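# Eight arms lift a hand barrow with rollers onto bearers

## Task

Raise the hand barrow and set it down resting on the two bearers, with both rollers still lying on it at the end; neither roller may fall off at any point.

## Robot and tools

Setup: eight identical i2rt Big YAM arms, arm1 to arm8, each with six joints, a two-finger gripper and a wrist camera (arm1_cam_wrist to arm8_cam_wrist). cam_high is a fixed room camera. arm1 to arm4 stand along y=+0.65 and face toward -y; arm5 to arm8 stand along y=-0.65 and face toward +y. Their x positions are about +1.14, +0.385, -0.38 and -1.14, foot heights 0.73 to 0.82 m, and the tables under them are at z=0.720. Each arm's x axis is the direction its foot faces. The hand reaches about 1.0 m from the joint1 axis.

Frame: one scene frame shared by all arms, origin on the floor, +z up, lengths in metres. The hand point lies between the finger pads, about 1 cm behind the tips. The fingers point along the hand's +z and open along its y. Printed hand positions can be off, more so at long reach. hand_target is where the hand would be at the joint targets currently held. Under load it may rest short of that.

move: optional keys arm1 to arm8 plus cameras. Each arm's key holds its own object. An arm that is left out gets no new command and may keep pushing toward its old targets. Per arm:
- joints: absolute joint targets, keyed by name. joint1_rad -2.879..2.879 (base yaw, positive is counter-clockwise from above). joint2_rad 0..3.141 (shoulder). joint3_rad 0..3.019 (elbow). joint4_rad -1.692..1.57 (hand pitch, positive lifts the fingers). joint5_rad -1.57..1.57 (sideways swing, positive to the arm's right). joint6_rad -2.094..2.094 (roll, positive is clockwise seen from behind). gripper_m 0..0.093 is the absolute gap between the fingertips in metres.
- target: one list of 7 numbers, [x, y, z, qw, qx, qy, qz]. It is an absolute hand pose in the scene frame, metres plus a unit quaternion, written the way the hand line prints it. The hand follows a straight path to it from its current hand_target. When target is given, joints may contain only gripper_m.
- speed: top speed of that path in m/s, 0.002..0.5, default 0.25. It is valid only together with target. Turning is capped at twice that value in rad/s.
Every motion in one call starts together. All hand paths in a call end together, paced by the slowest. A path lasts 0.5 to 10 s and an action at most 15 s. On each control step the pose is clipped to within 100 mm and 20 degrees of the measured hand pose. Hands lag, can drift a centimetre or more, and can go faster than speed when the arm is near full stretch. Paths do not avoid obstacles or other arms. An unknown key makes a call invalid. An out-of-range value gets it refused, and then the remaining move, wait and finished_scene calls in that reply are skipped.

wait: seconds 0..10, plus cameras. Nothing new is commanded. zoom_image: camera, region [x0,y0,x1,y1] in pixels of that camera's latest image, at most 504x504. finished_scene: scene number. It cannot be undone, and the goal has to hold with no robot help.

Results: a line per arm with joint_positions, hand, hand_target, joint velocities in rad/s (gripper in m/s; "within noise" means at rest) and joint torques in N m (entries 3 and 4 wrap at ±28). A "move" line gives each commanded arm as done or its worst status. Statuses: off_target (came to rest away from the target, may still push). time_out (the joint keeps a nearby target and keeps pushing; send its reported position to relieve it). not_followed, or the messages "joint command not followed" / "pose unreachable" (a self- or arm-collision check held the command back; it may be retried later). limit_stop_at_motor_heat. on_its_own lists motions you did not command, where "held at" is a target, not a reading. Arms listed under "as last shown" were not commanded. The "pictures" line gives the image order, and images may be slightly older than the state.

Gripper: gripping a rigid part at full force reads up to 5 mm narrower than the part, or on some units up to 2 mm wider. Closed on nothing it reads 0.000..0.003. Full force is reached about 5 mm below the first-contact reading. To let go, command well above the reading. Force is about 50-64 N per pad.

Cautions: a hard press between two arms fails the scene and ends it, and closing a gripper on another arm's fingers counts as such a press. Hard hits can also fail it. Fingers, housings and cameras of different arms can still collide. Arms push without stopping on contact, and pushing, holding loads or staying stretched out heats the motors. A MOTOR HOT line appears at 85 °C. At 100 °C that arm goes limp and drops anything it holds for 30-60 s or longer. Do not drop things, slam them, or let a roller roll off or anything leave the work area or hit the floor. Objects can get small random pushes. Because the robot keeps holding the last command while you think, coordinate the lift and keep the barrow level so the rollers stay on.

Each tool is called after "Request:" by a JSON object that holds its "fn" and its "kwargs".

## Session

Request:
{"fn": "move", "kwargs": {}}

Scene clock: 0.00 s.
Joint torques (N m): no reading
Heat: arm1: hottest joint6_rad 34 °C; arm2: hottest joint4_rad 34 °C; arm3: hottest gripper 34 °C; arm4: hottest joint6_rad 34 °C; arm5: hottest joint5_rad 37 °C; arm6: hottest gripper 31 °C; arm7: hottest joint1_rad 35 °C; arm8: hottest joint2_rad 33 °C.
Joint velocities: within noise
arm1.joint_positions: joint1_rad=+0.347 joint2_rad=+0.521 joint3_rad=+1.428 joint4_rad=-1.396 joint5_rad=-0.137 joint6_rad=-0.496 gripper_m=+0.09396
arm1.joint_status: not commanded
arm1.hand: x=+1.2267 y=+0.4916 z=+1.3370 quat_wxyz=(-0.383, -0.265, -0.816, +0.343) (m; scene frame)
arm1.hand_target: x=+1.2256 y=+0.4943 z=+1.3464 quat_wxyz=(-0.390, -0.262, -0.810, +0.351) (m; scene frame)
arm1.hand_status: not commanded
arm2.joint_positions: joint1_rad=+0.259 joint2_rad=+0.499 joint3_rad=+1.464 joint4_rad=-1.242 joint5_rad=+0.050 joint6_rad=-0.007 gripper_m=+0.09396
arm2.joint_status: not commanded
arm2.hand: x=+0.4289 y=+0.4762 z=+1.3475 quat_wxyz=(-0.472, -0.483, -0.635, +0.375) (m; scene frame)
arm2.hand_target: x=+0.4278 y=+0.4798 z=+1.3587 quat_wxyz=(-0.480, -0.478, -0.628, +0.381) (m; scene frame)
arm2.hand_status: not commanded
arm3.joint_positions: joint1_rad=-0.452 joint2_rad=+0.570 joint3_rad=+1.448 joint4_rad=-1.236 joint5_rad=+0.233 joint6_rad=+0.116 gripper_m=+0.09396
arm3.joint_status: not commanded
arm3.hand: x=-0.4989 y=+0.4682 z=+1.4190 quat_wxyz=(-0.258, -0.742, -0.356, +0.505) (m; scene frame)
arm3.hand_target: x=-0.4975 y=+0.4716 z=+1.4299 quat_wxyz=(-0.265, -0.737, -0.352, +0.513) (m; scene frame)
arm3.hand_status: not commanded
arm4.joint_positions: joint1_rad=+0.018 joint2_rad=+0.497 joint3_rad=+1.368 joint4_rad=-1.437 joint5_rad=+0.252 joint6_rad=+0.230 gripper_m=+0.09396
arm4.joint_status: not commanded
arm4.hand: x=-1.1849 y=+0.4811 z=+1.3109 quat_wxyz=(-0.299, -0.723, -0.486, +0.388) (m; scene frame)
arm4.hand_target: x=-1.1848 y=+0.4833 z=+1.3216 quat_wxyz=(-0.309, -0.719, -0.481, +0.395) (m; scene frame)
arm4.hand_status: not commanded
arm5.joint_positions: joint1_rad=-0.067 joint2_rad=+0.558 joint3_rad=+1.321 joint4_rad=-1.448 joint5_rad=+0.265 joint6_rad=-0.097 gripper_m=+0.09396
arm5.joint_status: not commanded
arm5.hand: x=-1.0919 y=-0.4466 z=+1.3175 quat_wxyz=(-0.392, +0.617, -0.655, -0.189) (m; scene frame)
arm5.hand_target: x=-1.0919 y=-0.4485 z=+1.3262 quat_wxyz=(-0.399, +0.613, -0.653, -0.196) (m; scene frame)
arm5.hand_status: not commanded
arm6.joint_positions: joint1_rad=+0.272 joint2_rad=+0.540 joint3_rad=+1.460 joint4_rad=-1.412 joint5_rad=+0.056 joint6_rad=-0.027 gripper_m=+0.09396
arm6.joint_status: not commanded
arm6.hand: x=-0.4152 y=-0.4730 z=+1.3264 quat_wxyz=(-0.343, +0.668, -0.536, -0.385) (m; scene frame)
arm6.hand_target: x=-0.4145 y=-0.4761 z=+1.3357 quat_wxyz=(-0.349, +0.663, -0.533, -0.392) (m; scene frame)
arm6.hand_status: not commanded
arm7.joint_positions: joint1_rad=+0.037 joint2_rad=+0.520 joint3_rad=+1.348 joint4_rad=-1.267 joint5_rad=+0.029 joint6_rad=-0.242 gripper_m=+0.09396
arm7.joint_status: not commanded
arm7.hand: x=+0.3876 y=-0.4423 z=+1.3002 quat_wxyz=(-0.426, +0.664, -0.519, -0.328) (m; scene frame)
arm7.hand_target: x=+0.3877 y=-0.4459 z=+1.3136 quat_wxyz=(-0.436, +0.657, -0.514, -0.336) (m; scene frame)
arm7.hand_status: not commanded
arm8.joint_positions: joint1_rad=+0.066 joint2_rad=+0.599 joint3_rad=+1.416 joint4_rad=-1.205 joint5_rad=+0.076 joint6_rad=-0.420 gripper_m=+0.09396
arm8.joint_status: not commanded
arm8.hand: x=+1.1505 y=-0.4087 z=+1.3219 quat_wxyz=(-0.478, +0.695, -0.458, -0.280) (m; scene frame)
arm8.hand_target: x=+1.1506 y=-0.4128 z=+1.3370 quat_wxyz=(-0.489, +0.687, -0.454, -0.289) (m; scene frame)
arm8.hand_status: not commanded
pictures: arm1_cam_wrist, arm2_cam_wrist, arm3_cam_wrist, arm4_cam_wrist, arm5_cam_wrist, arm6_cam_wrist, arm7_cam_wrist, arm8_cam_wrist, cam_high

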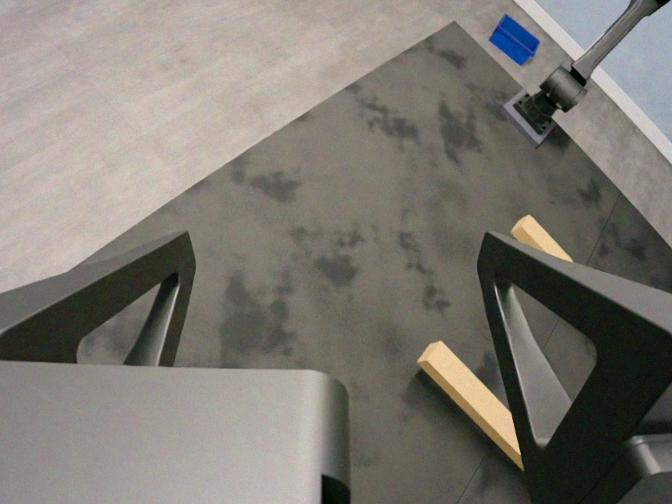

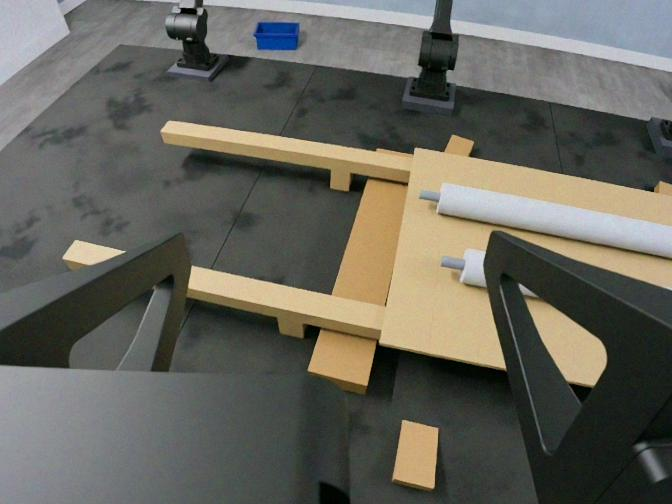

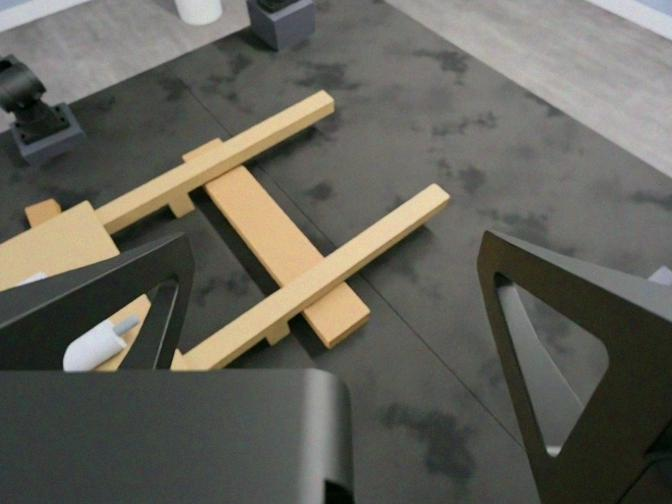

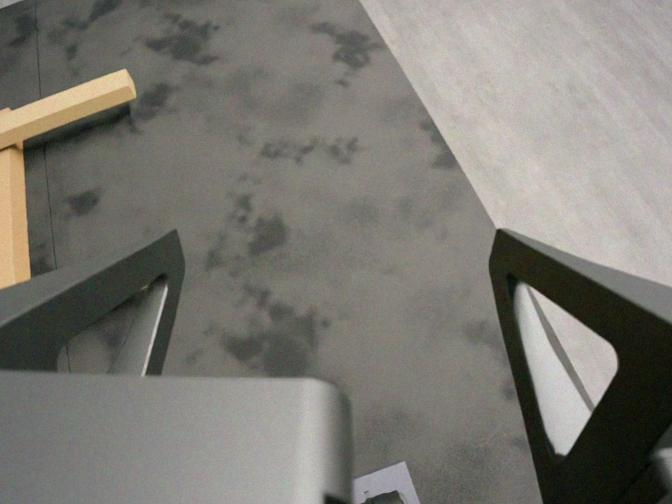

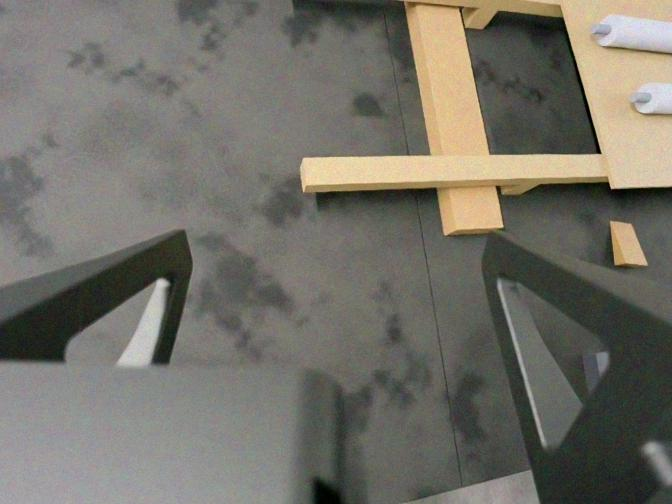

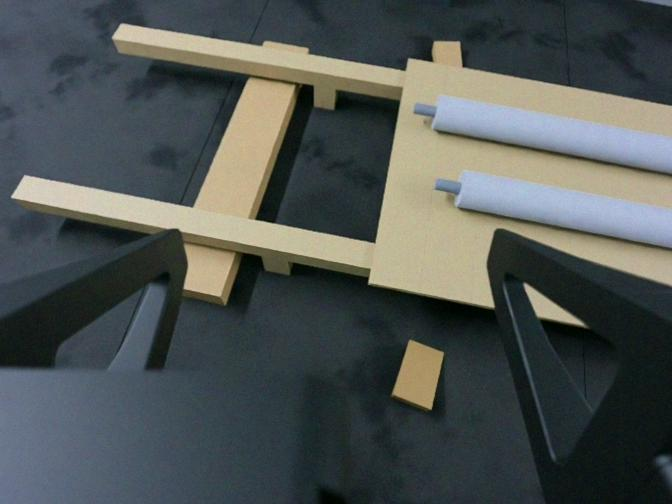

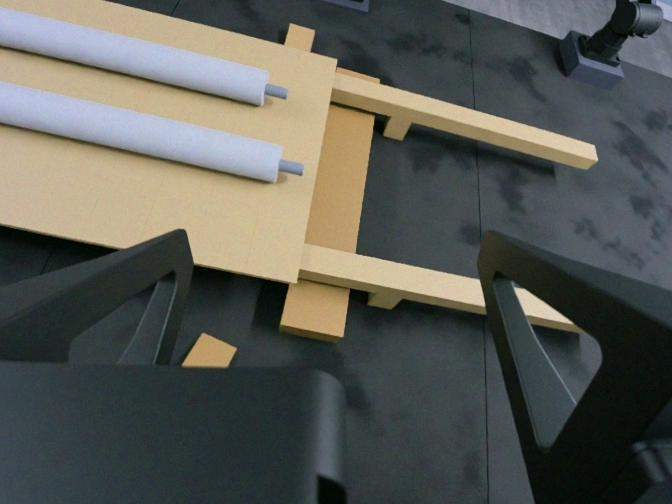

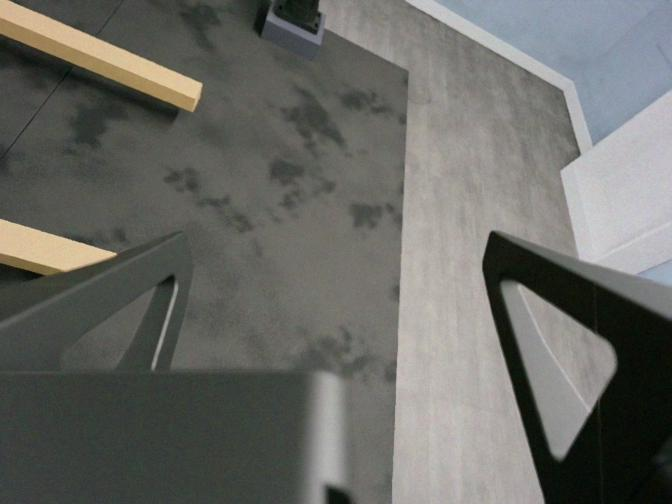

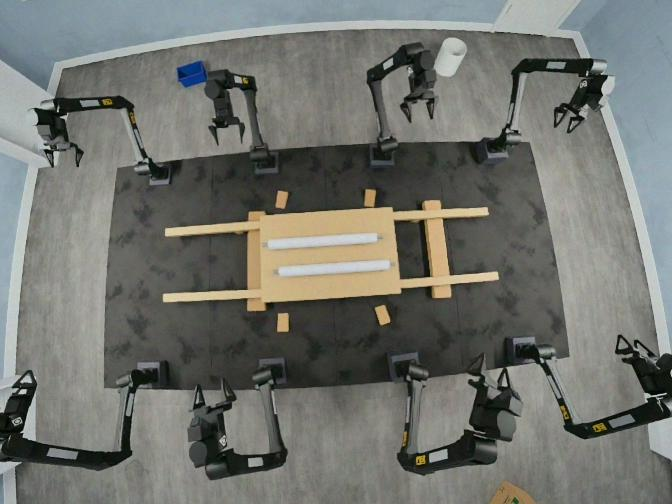

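Request:
{"fn": "zoom_image", "kwargs": {"camera": "arm6_cam_wrist", "region": [0, 0, 336, 320]}}

Request:
{"fn": "zoom_image", "kwargs": {"camera": "arm7_cam_wrist", "region": [200, 0, 620, 380]}}

Request:
{"fn": "zoom_image", "kwargs": {"camera": "cam_high", "region": [150, 140, 350, 360]}}

Request:
{"fn": "zoom_image", "kwargs": {"camera": "cam_high", "region": [330, 140, 530, 360]}}

Request:
{"fn": "zoom_image", "kwargs": {"camera": "arm3_cam_wrist", "region": [0, 60, 480, 400]}}

Request:
{"fn": "zoom_image", "kwargs": {"camera": "arm2_cam_wrist", "region": [40, 100, 500, 504]}}

Request:
{"fn": "zoom_image", "kwargs": {"camera": "arm5_cam_wrist", "region": [280, 0, 672, 300]}}

Scaled by 1.500 from the camera's 672x504 image, which has a finer 960x720 frame.

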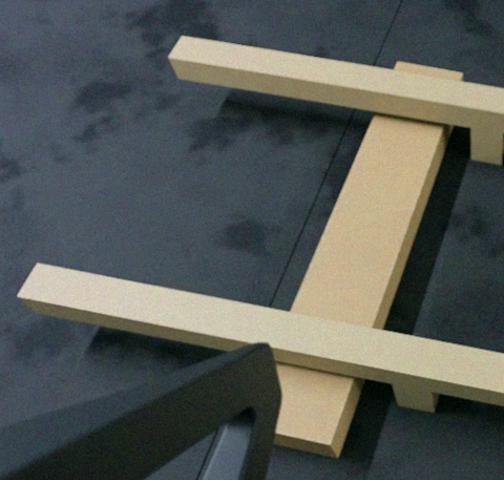

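Scaled by 1.200 from the camera's 672x504 image, which has a finer 960x720 frame.

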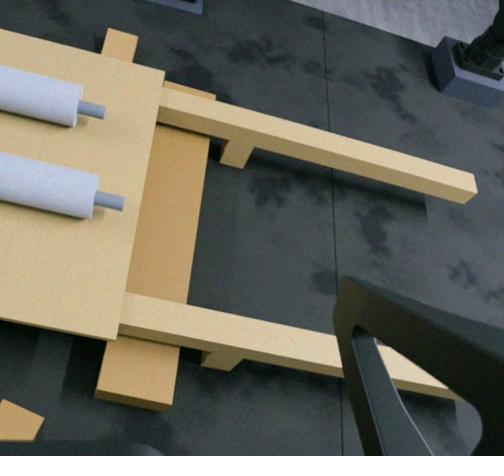

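Scaled by 2.291 from the camera's 672x504 image, which has a finer 960x720 frame.

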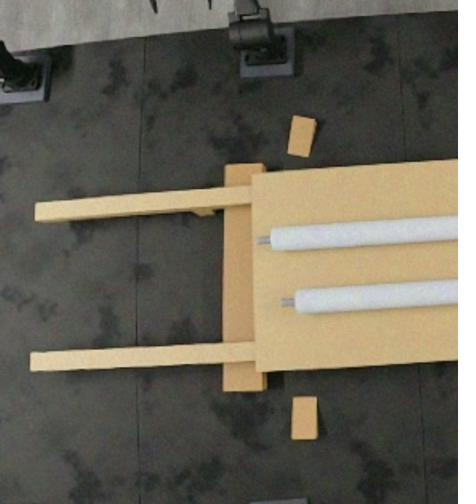

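Scaled by 2.291 from the camera's 672x504 image, which has a finer 960x720 frame.

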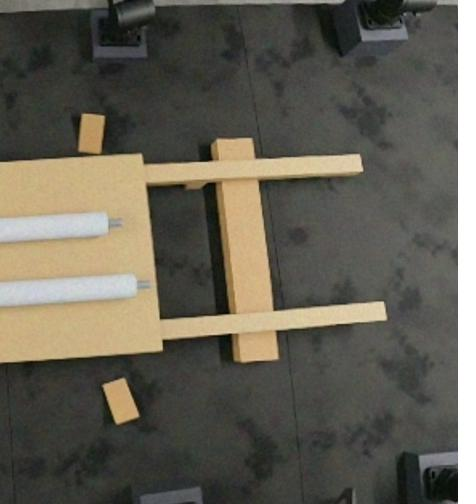

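Scaled by 1.050 from the camera's 672x504 image, which has a finer 960x720 frame.

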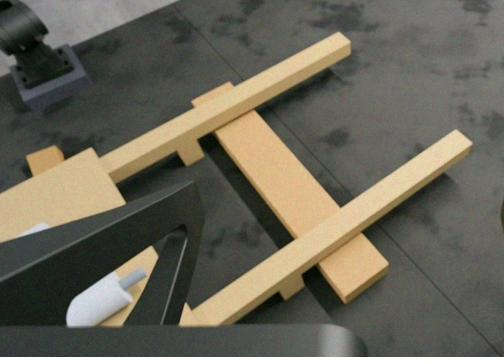

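Scaled by 1.096 from the camera's 672x504 image, which has a finer 960x720 frame.

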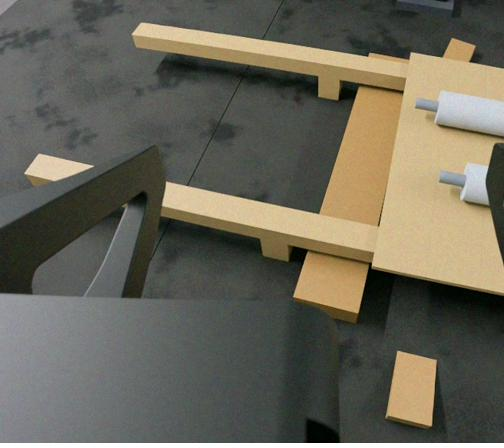

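Scaled by 1.286 from the camera's 672x504 image, which has a finer 960x720 frame.

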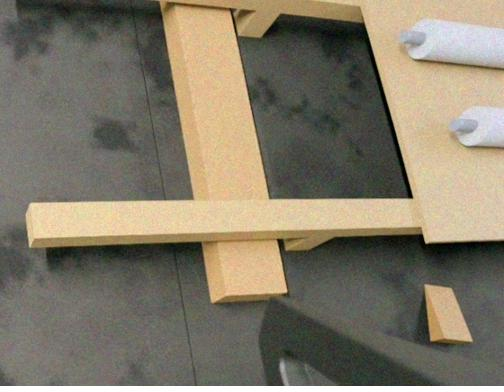

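Request:
{"fn": "zoom_image", "kwargs": {"camera": "arm6_cam_wrist", "region": [370, 30, 672, 250]}}

Request:
{"fn": "zoom_image", "kwargs": {"camera": "arm6_cam_wrist", "region": [340, 300, 500, 440]}}

Request:
{"fn": "zoom_image", "kwargs": {"camera": "cam_high", "region": [240, 170, 420, 340]}}

Request:
{"fn": "zoom_image", "kwargs": {"camera": "arm2_cam_wrist", "region": [330, 380, 510, 504]}}

Request:
{"fn": "zoom_image", "kwargs": {"camera": "arm7_cam_wrist", "region": [160, 310, 300, 400]}}

Scaled by 1.669 from the camera's 672x504 image, which has a finer 960x720 frame.

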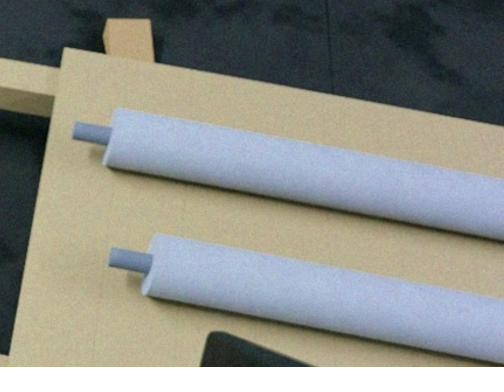

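Scaled by 3.150 from the camera's 672x504 image, which has a finer 960x720 frame.

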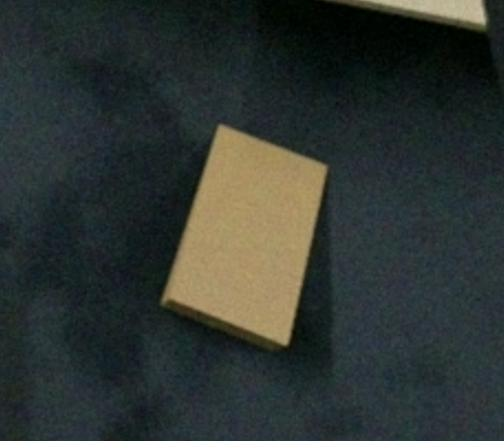

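Scaled by 2.800 from the camera's 672x504 image, which has a finer 960x720 frame.

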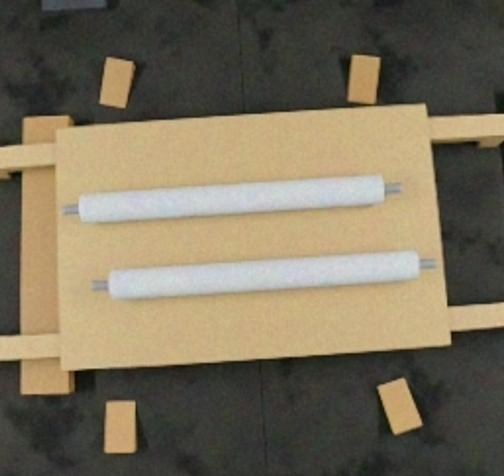

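Scaled by 2.800 from the camera's 672x504 image, which has a finer 960x720 frame.

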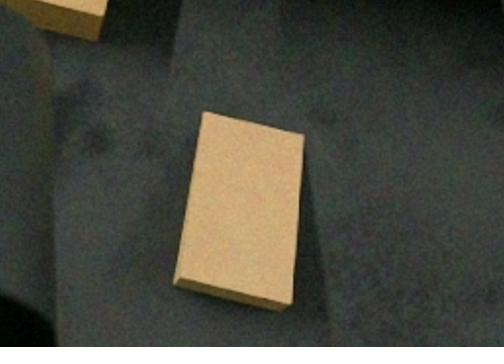

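Scaled by 3.600 from the camera's 672x504 image, which has a finer 960x720 frame.

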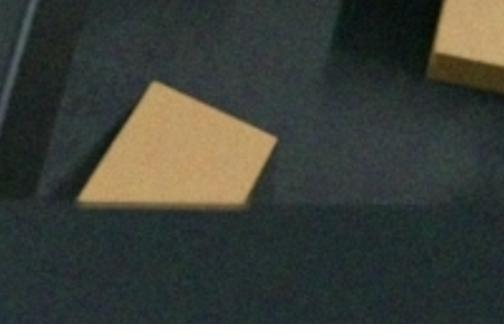

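Request:
{"fn": "move", "kwargs": {"arm1": {"target": [0.90, 0.22, 1.02, 0, 1, 0, 0]}, "arm8": {"target": [0.90, -0.24, 1.02, 0, 1, 0, 0]}, "arm4": {"target": [-0.86, 0.22, 1.02, 0, 0, 1, 0]}, "arm5": {"target": [-0.86, -0.24, 1.02, 0, 0, 1, 0]}, "arm2": {"target": [0.312, 0.367, 0.98, 0, 0.7071, 0.7071, 0]}, "arm3": {"target": [-0.288, 0.367, 0.98, 0, 0.7071, 0.7071, 0]}, "arm6": {"target": [-0.274, -0.367, 0.98, 0, 0.7071, -0.7071, 0]}, "arm7": {"target": [0.29, -0.397, 0.98, 0, 0.7071, -0.7071, 0]}}}

Scene clock: 78.07 s.
Joint torques (N m): arm1=[-1.2 -15.38 12.94 -0.24 -0.11 -0.03] | arm2=[-0.09 -6.36 7.76 0.83 0.04 0.08] | arm3=[0.03 -6.07 8.83 0.13 -0.18 -0.1] | arm4=[-0.09 -14.86 14.87 -0.14 0.06 -0.12] | arm5=[-0.67 -14.74 11.9 -0.1 -0.1 0.02] | arm6=[-0.5 -6.59 9.39 0.66 0.16 0.12] | arm7=[-0.79 -5.42 9.42 0.58 -0.03 0.22] | arm8=[0.73 -11.63 16.68 -0.43 -0.27 -0.1]
Heat: arm1: hottest joint1_rad 33 °C; arm2: hottest joint3_rad 36 °C; arm3: hottest gripper 33 °C; arm4: hottest joint6_rad 33 °C; arm5: hottest joint5_rad 35 °C; arm6: hottest joint3_rad 34 °C; arm7: hottest joint3_rad 39 °C; arm8: hottest joint3_rad 39 °C.
move: arm1 off_target; arm2 done; arm3 done; arm4 off_target; arm5 off_target; arm6 done; arm7 done; arm8 off_target
Joint velocities: within noise
arm1.joint_positions: joint1_rad=-0.520 joint2_rad=+1.616 joint3_rad=+1.560 joint4_rad=-1.528 joint5_rad=+0.003 joint6_rad=+1.054 gripper_m=+0.09396
arm1.joint_status: not commanded
arm1.hand: x=+0.9089 y=+0.2281 z=+1.0075 quat_wxyz=(+0.010, -1.000, -0.010, -0.004) (m; scene frame)
arm1.hand_target: x=+0.9002 y=+0.2205 z=+1.0200 quat_wxyz=(+0.000, -1.000, +0.000, +0.000) (m; scene frame)
arm1.hand_status: off_target (0.017 m and 1.7 deg from the pose sent, 0.530 m and 149.3 deg at the start)
arm2.joint_positions: joint1_rad=-0.303 joint2_rad=+1.090 joint3_rad=+1.100 joint4_rad=-1.580 joint5_rad=-0.004 joint6_rad=-0.264 gripper_m=+0.09396
arm2.joint_status: not commanded
arm2.hand: x=+0.3106 y=+0.3693 z=+0.9836 quat_wxyz=(-0.002, -0.706, -0.708, +0.000) (m; scene frame)
arm2.hand_target: x=+0.3120 y=+0.3670 z=+0.9800 quat_wxyz=(+0.000, -0.707, -0.707, +0.000) (m; scene frame)
arm2.hand_status: done (0.005 m and 0.3 deg from the pose sent, 0.401 m and 75.5 deg at the start)
arm3.joint_positions: joint1_rad=+0.246 joint2_rad=+1.133 joint3_rad=+0.893 joint4_rad=-1.320 joint5_rad=+0.013 joint6_rad=+0.317 gripper_m=+0.09396
arm3.joint_status: not commanded
arm3.hand: x=-0.2920 y=+0.3695 z=+0.9817 quat_wxyz=(+0.001, -0.714, -0.700, +0.001) (m; scene frame)
arm3.hand_target: x=-0.2880 y=+0.3671 z=+0.9801 quat_wxyz=(+0.000, -0.707, -0.707, +0.000) (m; scene frame)
arm3.hand_status: done (0.005 m and 1.2 deg from the pose sent, 0.497 m and 78.0 deg at the start)
arm4.joint_positions: joint1_rad=+0.607 joint2_rad=+1.676 joint3_rad=+1.602 joint4_rad=-1.534 joint5_rad=-0.004 joint6_rad=-0.987 gripper_m=+0.09396
arm4.joint_status: not commanded
arm4.hand: x=-0.8700 y=+0.2307 z=+0.9995 quat_wxyz=(+0.012, -0.009, -1.000, -0.018) (m; scene frame)
arm4.hand_target: x=-0.8606 y=+0.2210 z=+1.0200 quat_wxyz=(+0.000, +0.000, -1.000, +0.001) (m; scene frame)
arm4.hand_status: off_target (0.025 m and 2.6 deg from the pose sent, 0.508 m and 121.8 deg at the start)
arm5.joint_positions: joint1_rad=-0.637 joint2_rad=+1.618 joint3_rad=+1.462 joint4_rad=-1.417 joint5_rad=+0.001 joint6_rad=+0.952 gripper_m=+0.09396
arm5.joint_status: not commanded
arm5.hand: x=-0.8717 y=-0.2493 z=+1.0125 quat_wxyz=(+0.003, +0.009, -1.000, +0.007) (m; scene frame)
arm5.hand_target: x=-0.8603 y=-0.2406 z=+1.0199 quat_wxyz=(+0.000, +0.000, -1.000, +0.000) (m; scene frame)
arm5.hand_status: off_target (0.017 m and 1.4 deg from the pose sent, 0.430 m and 98.1 deg at the start)
arm6.joint_positions: joint1_rad=-0.316 joint2_rad=+1.130 joint3_rad=+1.058 joint4_rad=-1.501 joint5_rad=+0.002 joint6_rad=-0.378 gripper_m=+0.09396
arm6.joint_status: not commanded
arm6.hand: x=-0.2785 y=-0.3689 z=+0.9826 quat_wxyz=(+0.001, +0.713, -0.701, -0.002) (m; scene frame)
arm6.hand_target: x=-0.2741 y=-0.3670 z=+0.9800 quat_wxyz=(+0.000, +0.707, -0.707, +0.000) (m; scene frame)
arm6.hand_status: done (0.005 m and 1.0 deg from the pose sent, 0.389 m and 63.2 deg at the start)
arm7.joint_positions: joint1_rad=+0.386 joint2_rad=+1.036 joint3_rad=+1.015 joint4_rad=-1.561 joint5_rad=+0.006 joint6_rad=+0.352 gripper_m=+0.09396
arm7.joint_status: not commanded
arm7.hand: x=+0.2904 y=-0.4020 z=+0.9824 quat_wxyz=(-0.001, +0.714, -0.700, +0.003) (m; scene frame)
arm7.hand_target: x=+0.2901 y=-0.3971 z=+0.9800 quat_wxyz=(+0.000, +0.707, -0.707, +0.000) (m; scene frame)
arm7.hand_status: done (0.006 m and 1.2 deg from the pose sent, 0.338 m and 66.4 deg at the start)
arm8.joint_positions: joint1_rad=+0.565 joint2_rad=+1.573 joint3_rad=+1.573 joint4_rad=-1.616 joint5_rad=+0.003 joint6_rad=-1.021 gripper_m=+0.09396
arm8.joint_status: not commanded
arm8.hand: x=+0.9135 y=-0.2524 z=+0.9955 quat_wxyz=(+0.024, +1.000, -0.009, +0.016) (m; scene frame)
arm8.hand_target: x=+0.9009 y=-0.2415 z=+1.0199 quat_wxyz=(+0.000, +1.000, +0.000, +0.000) (m; scene frame)
arm8.hand_status: off_target (0.031 m and 3.4 deg from the pose sent, 0.427 m and 91.9 deg at the start)
pictures: arm1_cam_wrist, arm2_cam_wrist, arm3_cam_wrist, arm4_cam_wrist, arm5_cam_wrist, arm6_cam_wrist, arm7_cam_wrist, arm8_cam_wrist, cam_high
camera_calibration:
arm1_cam_wrist: T_world_to_cam=[[-0.0118335, 0.999822, 0.0147161, -0.23106], [0.810878, 0.000983659, 0.585214, -1.32142], [0.585096, 0.0188581, -0.810745, 0.408951], [0, 0, 0, 1]] pos_world=[0.829502, 0.224606, 1.10827]
arm2_cam_wrist: T_world_to_cam=[[-0.99998, -0.00222012, -0.00588384, 0.317729], [-0.00525904, 0.808245, 0.588823, -0.875217], [0.00344833, 0.588842, -0.808241, 0.702313], [0, 0, 0, 1]] pos_world=[0.310698, 0.294543, 1.08486]
arm3_cam_wrist: T_world_to_cam=[[-0.999918, 0.0110648, 0.00646344, -0.302136], [0.0127729, 0.820125, 0.572042, -0.855904], [0.00102869, 0.572078, -0.820199, 0.718999], [0, 0, 0, 1]] pos_world=[-0.291919, 0.293968, 1.08129]
arm4_cam_wrist: T_world_to_cam=[[-0.0390244, -0.998507, -0.0382092, 0.237929], [-0.80346, 0.00862155, 0.595296, -1.29086], [-0.594078, 0.0539306, -0.802597, 0.400047], [0, 0, 0, 1]] pos_world=[-0.79021, 0.227129, 1.09861]
arm5_cam_wrist: T_world_to_cam=[[0.019495, -0.999809, 0.00115144, -0.232675], [-0.805696, -0.0150281, 0.592139, -1.30158], [-0.592009, -0.0124714, -0.805835, 0.421051], [0, 0, 0, 1]] pos_world=[-0.794874, -0.24694, 1.11028]
arm6_cam_wrist: T_world_to_cam=[[0.999942, -0.00529545, -0.00942258, 0.287695], [0.00112944, -0.815799, 0.578334, -0.864364], [-0.0107495, -0.578311, -0.815746, 0.713242], [0, 0, 0, 1]] pos_world=[-0.279035, -0.291148, 1.08443]
arm7_cam_wrist: T_world_to_cam=[[0.999502, 0.0265952, 0.0170036, -0.296847], [0.0116127, -0.810684, 0.585369, -0.899303], [0.0293525, -0.584879, -0.810589, 0.679466], [0, 0, 0, 1]] pos_world=[0.287198, -0.32375, 1.08224]
arm8_cam_wrist: T_world_to_cam=[[0.0057517, 0.998074, -0.0617628, 0.308538], [0.799107, 0.0325431, 0.600307, -1.31616], [0.601161, -0.0528079, -0.797381, 0.357198], [0, 0, 0, 1]] pos_world=[0.835246, -0.246249, 1.09398]

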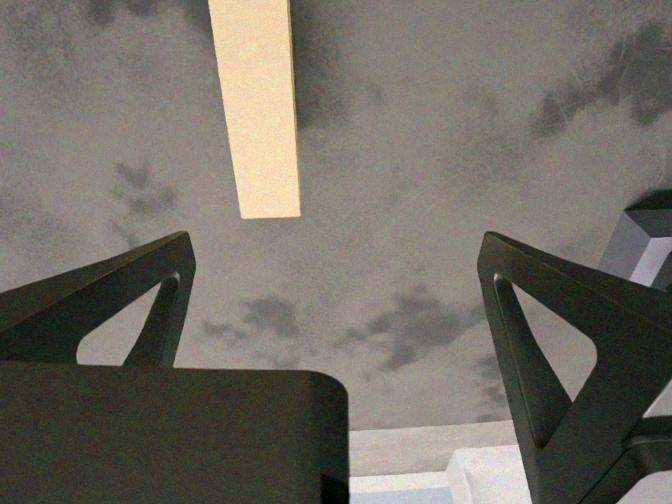

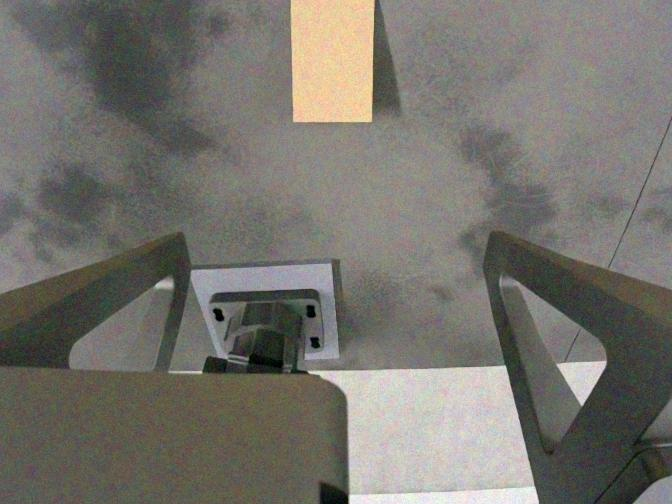

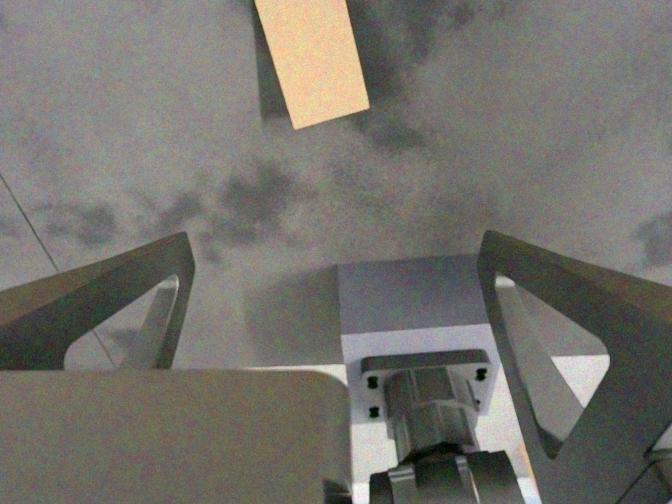

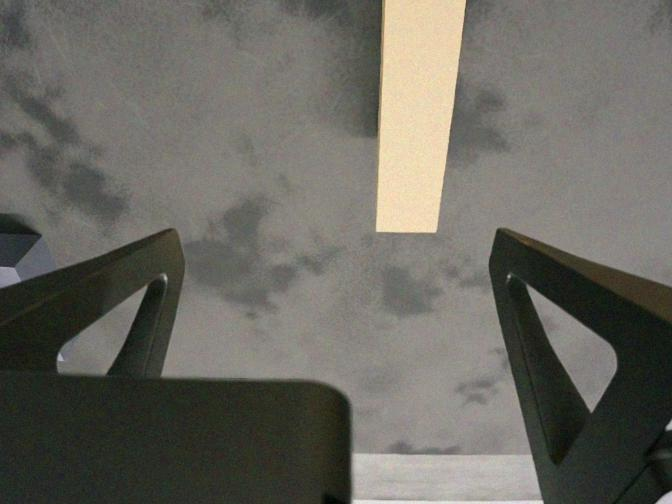

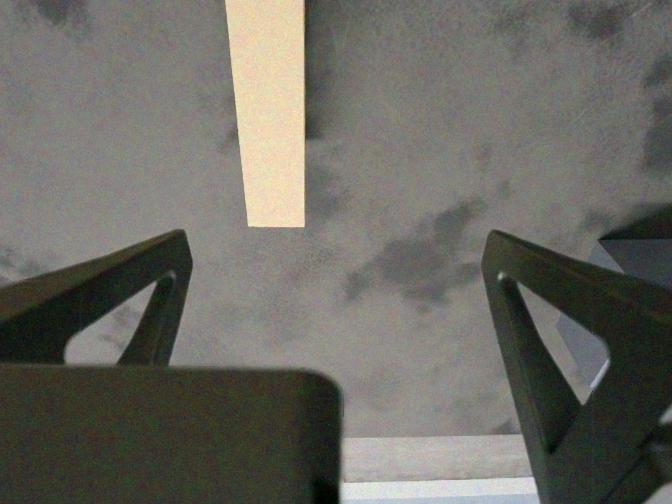

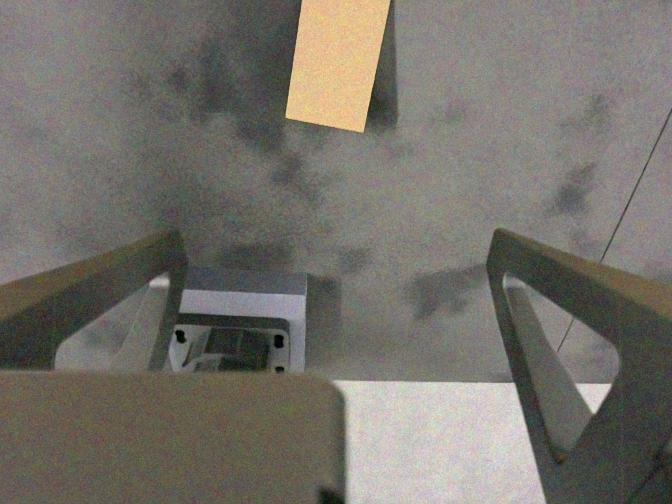

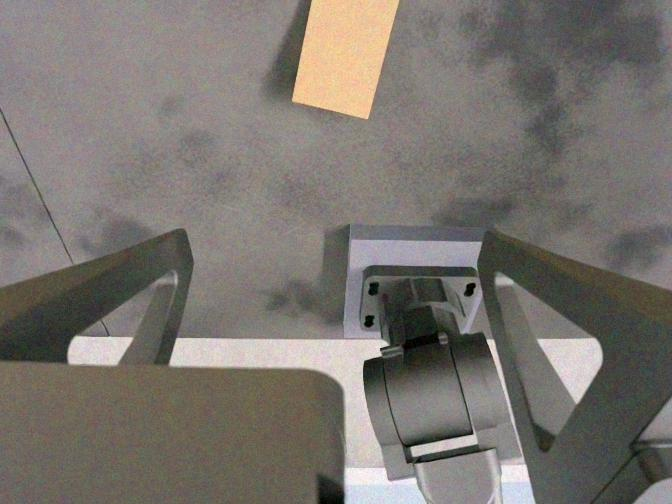

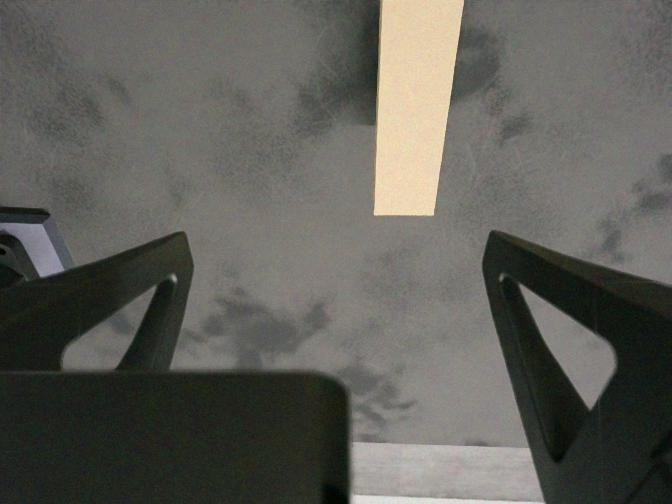

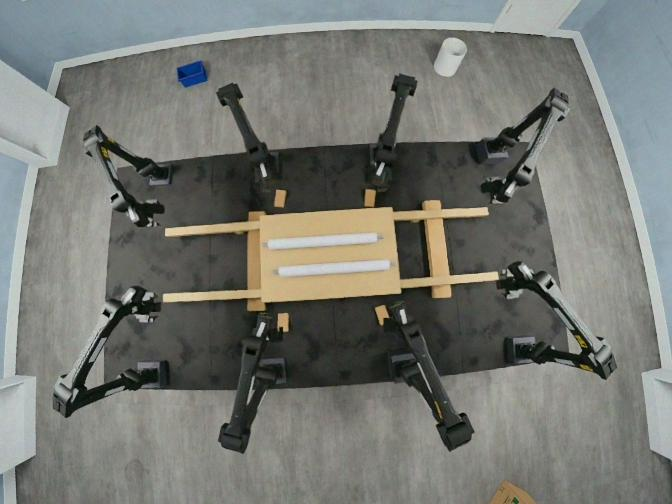

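Request:
{"fn": "move", "kwargs": {"arm2": {"target": [0.312, 0.28, 0.98, 0, 0.7071, 0.7071, 0]}, "arm3": {"target": [-0.288, 0.28, 0.98, 0, 0.7071, 0.7071, 0]}, "arm6": {"target": [-0.274, -0.29, 0.98, 0, 0.7071, -0.7071, 0]}, "arm7": {"target": [0.29, -0.31, 0.98, 0, 0.7071, -0.7071, 0]}, "arm1": {"target": [0.90, 0.18, 0.92, 0, 1, 0, 0]}, "arm8": {"target": [0.90, -0.21, 0.92, 0, 1, 0, 0]}, "arm4": {"target": [-0.86, 0.19, 0.92, 0, 0, 1, 0]}, "arm5": {"target": [-0.86, -0.21, 0.92, 0, 0, 1, 0]}}}

Scene clock: 95.37 s.
Joint torques (N m): arm1=[-0.03 -18.49 9.26 1.07 -0.08 0.05] | arm2=[-0.15 -8.7 12.74 0.61 0.01 0.07] | arm3=[-1.32 -8.59 12.27 -0.13 -0.18 -0.08] | arm4=[-0.85 -17.44 9.47 0.8 0.06 -0.11] | arm5=[0.85 -17.44 7.94 0.58 -0.06 0.02] | arm6=[0.85 -9.7 13.18 0.36 0.12 0.21] | arm7=[-0.44 -8.29 14.15 0.32 0.01 -0.06] | arm8=[-1.03 -14.15 10.52 0.29 -0.24 -0.07]
Heat: arm1: hottest joint3_rad 36 °C; arm2: hottest joint3_rad 36 °C; arm3: hottest joint3_rad 32 °C; arm4: hottest joint3_rad 37 °C; arm5: hottest joint3_rad 36 °C; arm6: hottest joint3_rad 33 °C; arm7: hottest joint3_rad 38 °C; arm8: hottest joint3_rad 42 °C.
move: arm1 done; arm2 off_target; arm3 off_target; arm4 done; arm5 done; arm6 off_target; arm7 off_target; arm8 done
Joint velocities: within noise
arm1.joint_positions: joint1_rad=-0.501 joint2_rad=+1.758 joint3_rad=+1.506 joint4_rad=-1.332 joint5_rad=+0.002 joint6_rad=+1.092 gripper_m=+0.09396
arm1.joint_status: not commanded
arm1.hand: x=+0.8985 y=+0.1884 z=+0.9173 quat_wxyz=(+0.011, -1.000, +0.000, -0.004) (m; scene frame)
arm1.hand_target: x=+0.9000 y=+0.1801 z=+0.9202 quat_wxyz=(+0.000, -1.000, +0.000, +0.000) (m; scene frame)
arm1.hand_status: done (0.009 m and 1.3 deg from the pose sent, 0.100 m and 1.7 deg at the start)
arm2.joint_positions: joint1_rad=-0.244 joint2_rad=+1.306 joint3_rad=+1.212 joint4_rad=-1.536 joint5_rad=-0.003 joint6_rad=-0.206 gripper_m=+0.09396
arm2.joint_status: not commanded
arm2.hand: x=+0.3140 y=+0.3020 z=+0.9600 quat_wxyz=(+0.015, -0.705, -0.708, -0.026) (m; scene frame)
arm2.hand_target: x=+0.3123 y=+0.2814 z=+0.9801 quat_wxyz=(+0.000, -0.707, -0.707, +0.000) (m; scene frame)
arm2.hand_status: off_target (0.030 m and 3.5 deg from the pose sent, 0.089 m and 0.3 deg at the start)
arm3.joint_positions: joint1_rad=+0.192 joint2_rad=+1.354 joint3_rad=+1.048 joint4_rad=-1.286 joint5_rad=+0.013 joint6_rad=+0.249 gripper_m=+0.09396
arm3.joint_status: not commanded
arm3.hand: x=-0.2906 y=+0.2984 z=+0.9694 quat_wxyz=(+0.015, -0.709, -0.705, -0.007) (m; scene frame)
arm3.hand_target: x=-0.2882 y=+0.2807 z=+0.9802 quat_wxyz=(+0.000, -0.707, -0.707, +0.000) (m; scene frame)
arm3.hand_status: off_target (0.021 m and 1.9 deg from the pose sent, 0.090 m and 1.2 deg at the start)
arm4.joint_positions: joint1_rad=+0.587 joint2_rad=+1.797 joint3_rad=+1.536 joint4_rad=-1.333 joint5_rad=-0.004 joint6_rad=-1.016 gripper_m=+0.09396
arm4.joint_status: not commanded
arm4.hand: x=-0.8602 y=+0.1952 z=+0.9134 quat_wxyz=(+0.007, -0.003, -1.000, -0.012) (m; scene frame)
arm4.hand_target: x=-0.8600 y=+0.1900 z=+0.9200 quat_wxyz=(+0.000, +0.000, -1.000, +0.000) (m; scene frame)
arm4.hand_status: done (0.008 m and 1.6 deg from the pose sent, 0.090 m and 2.6 deg at the start)
arm5.joint_positions: joint1_rad=-0.623 joint2_rad=+1.758 joint3_rad=+1.410 joint4_rad=-1.210 joint5_rad=+0.001 joint6_rad=+0.986 gripper_m=+0.09396
arm5.joint_status: not commanded
arm5.hand: x=-0.8575 y=-0.2156 z=+0.9254 quat_wxyz=(-0.001, -0.001, -1.000, +0.001) (m; scene frame)
arm5.hand_target: x=-0.8601 y=-0.2101 z=+0.9200 quat_wxyz=(+0.000, +0.000, -1.000, +0.000) (m; scene frame)
arm5.hand_status: done (0.008 m and 0.1 deg from the pose sent, 0.101 m and 1.4 deg at the start)
arm6.joint_positions: joint1_rad=-0.258 joint2_rad=+1.318 joint3_rad=+1.171 joint4_rad=-1.465 joint5_rad=+0.002 joint6_rad=-0.315 gripper_m=+0.09396
arm6.joint_status: not commanded
arm6.hand: x=-0.2776 y=-0.3073 z=+0.9668 quat_wxyz=(+0.018, +0.711, -0.703, +0.007) (m; scene frame)
arm6.hand_target: x=-0.2743 y=-0.2907 z=+0.9801 quat_wxyz=(+0.000, +0.707, -0.707, +0.000) (m; scene frame)
arm6.hand_status: off_target (0.022 m and 2.4 deg from the pose sent, 0.079 m and 1.0 deg at the start)
arm7.joint_positions: joint1_rad=+0.298 joint2_rad=+1.252 joint3_rad=+1.124 joint4_rad=-1.502 joint5_rad=+0.006 joint6_rad=+0.289 gripper_m=+0.09396
arm7.joint_status: not commanded
arm7.hand: x=+0.2941 y=-0.3317 z=+0.9625 quat_wxyz=(+0.012, +0.705, -0.708, +0.025) (m; scene frame)
arm7.hand_target: x=+0.2904 y=-0.3112 z=+0.9801 quat_wxyz=(+0.000, +0.707, -0.707, +0.000) (m; scene frame)
arm7.hand_status: off_target (0.028 m and 3.2 deg from the pose sent, 0.092 m and 1.2 deg at the start)
arm8.joint_positions: joint1_rad=+0.555 joint2_rad=+1.676 joint3_rad=+1.492 joint4_rad=-1.395 joint5_rad=+0.002 joint6_rad=-1.052 gripper_m=+0.09396
arm8.joint_status: not commanded
arm8.hand: x=+0.8971 y=-0.2153 z=+0.9156 quat_wxyz=(+0.008, +1.000, +0.002, +0.006) (m; scene frame)
arm8.hand_target: x=+0.9000 y=-0.2101 z=+0.9200 quat_wxyz=(+0.000, +1.000, +0.000, +0.000) (m; scene frame)
arm8.hand_status: done (0.007 m and 1.2 deg from the pose sent, 0.088 m and 3.4 deg at the start)
pictures: arm1_cam_wrist, arm2_cam_wrist, arm3_cam_wrist, arm4_cam_wrist, arm5_cam_wrist, arm6_cam_wrist, arm7_cam_wrist, arm8_cam_wrist, cam_high
camera_calibration:
arm1_cam_wrist: T_world_to_cam=[[0.00689173, 0.999862, 0.0150978, -0.207235], [0.81085, -0.0144235, 0.585077, -1.257], [0.585214, 0.00820986, -0.810837, 0.344586], [0, 0, 0, 1]] pos_world=[0.819007, 0.186247, 1.01797]
arm2_cam_wrist: T_world_to_cam=[[-0.999834, -0.00267414, -0.0180068, 0.33254], [-0.0135197, 0.771473, 0.636119, -0.838587], [0.0121907, 0.636257, -0.771381, 0.670494], [0, 0, 0, 1]] pos_world=[0.312974, 0.22123, 1.05664]
arm3_cam_wrist: T_world_to_cam=[[-0.999891, -0.00413751, 0.0141999, -0.302833], [0.00515698, 0.802298, 0.596901, -0.811582], [-0.0138622, 0.596909, -0.802189, 0.720359], [0, 0, 0, 1]] pos_world=[-0.288629, 0.219889, 1.0666]
arm4_cam_wrist: T_world_to_cam=[[-0.0284303, -0.999248, -0.026377, 0.198031], [-0.808714, 0.00748383, 0.588155, -1.22917], [-0.587515, 0.0380528, -0.808318, 0.352632], [0, 0, 0, 1]] pos_world=[-0.781241, 0.193663, 1.0132]
arm5_cam_wrist: T_world_to_cam=[[0.000154011, -0.999932, -0.0116192, -0.203997], [-0.810776, -0.00692625, 0.585315, -1.23433], [-0.585356, 0.00933045, -0.810723, 0.374573], [0, 0, 0, 1]] pos_world=[-0.781473, -0.216028, 1.02378]
arm6_cam_wrist: T_world_to_cam=[[0.999742, -0.0105937, -0.0200753, 0.295536], [0.00380439, -0.793703, 0.608294, -0.826382], [-0.0223779, -0.608213, -0.793458, 0.702055], [0, 0, 0, 1]] pos_world=[-0.276605, -0.225772, 1.06567]
arm7_cam_wrist: T_world_to_cam=[[0.999541, 0.00340344, 0.0301135, -0.322521], [-0.016117, -0.781801, 0.62332, -0.849553], [0.0256642, -0.623519, -0.781387, 0.664446], [0, 0, 0, 1]] pos_world=[0.291628, -0.248788, 1.05845]
arm8_cam_wrist: T_world_to_cam=[[-0.01643, 0.999399, -0.0305104, 0.258316], [0.810154, 0.03119, 0.585387, -1.25295], [0.585987, -0.0151002, -0.81018, 0.338841], [0, 0, 0, 1]] pos_world=[0.820768, -0.213965, 1.01586]

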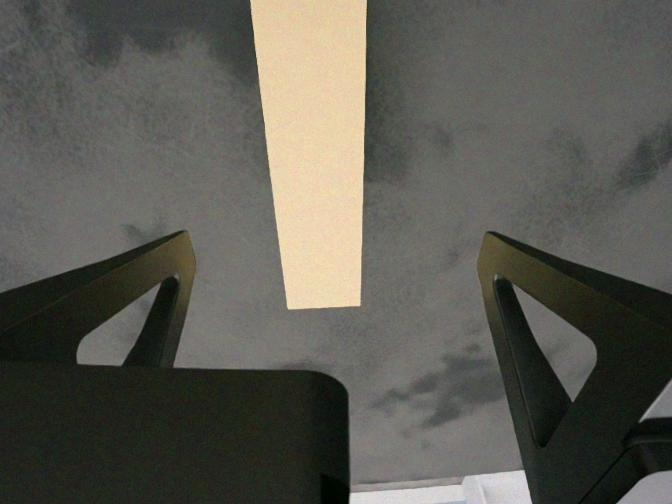

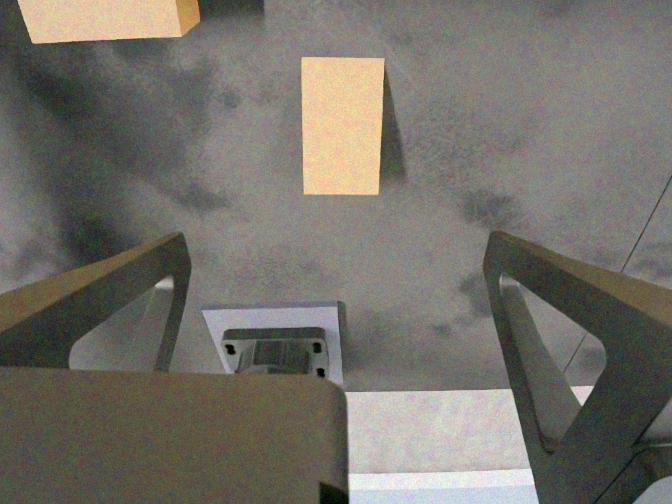

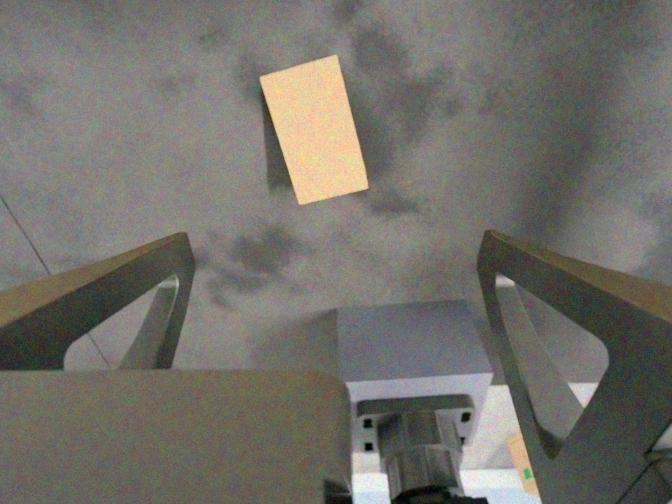

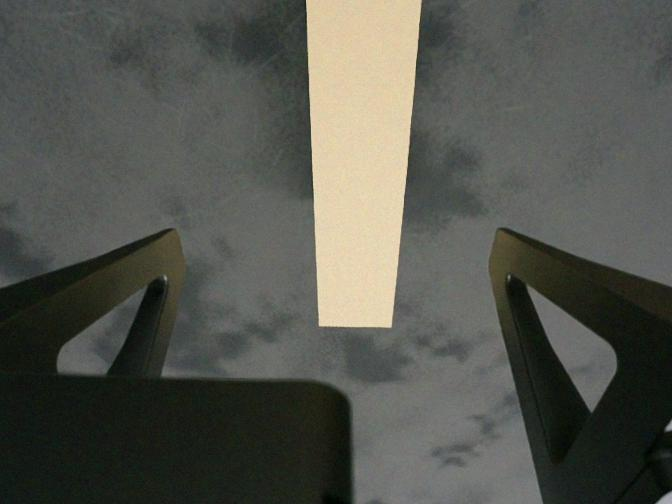

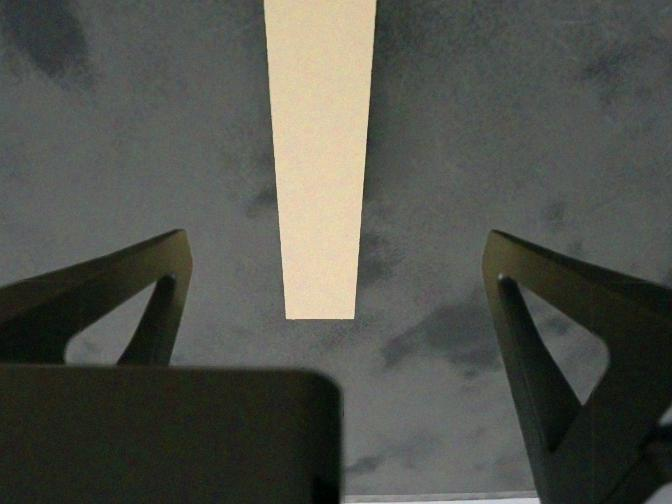

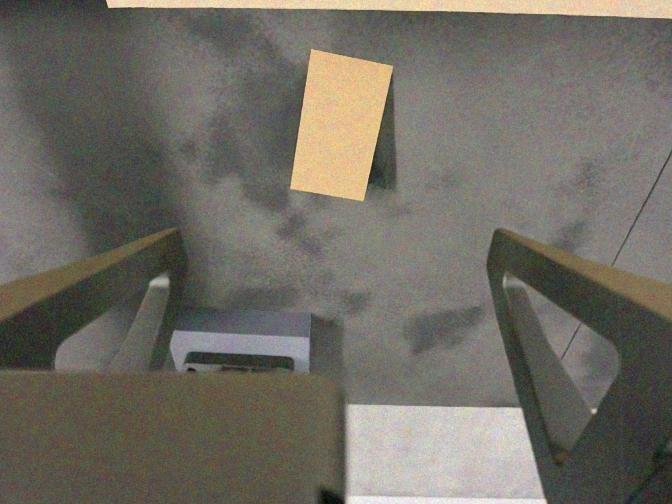

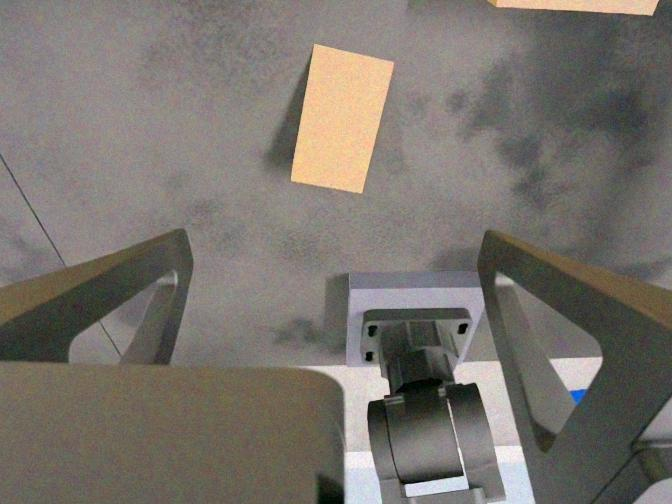

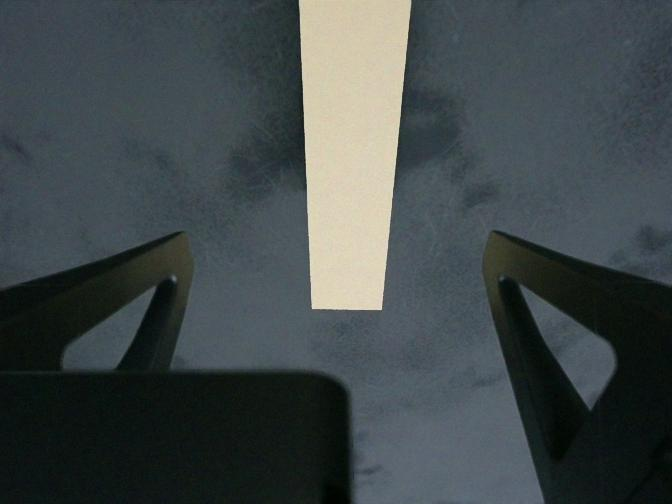

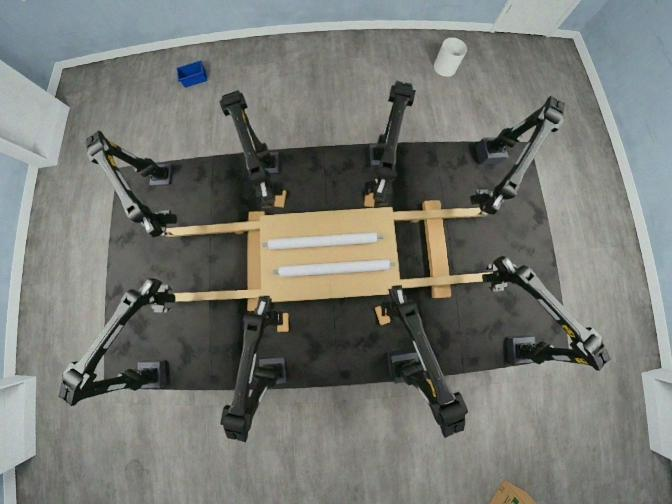

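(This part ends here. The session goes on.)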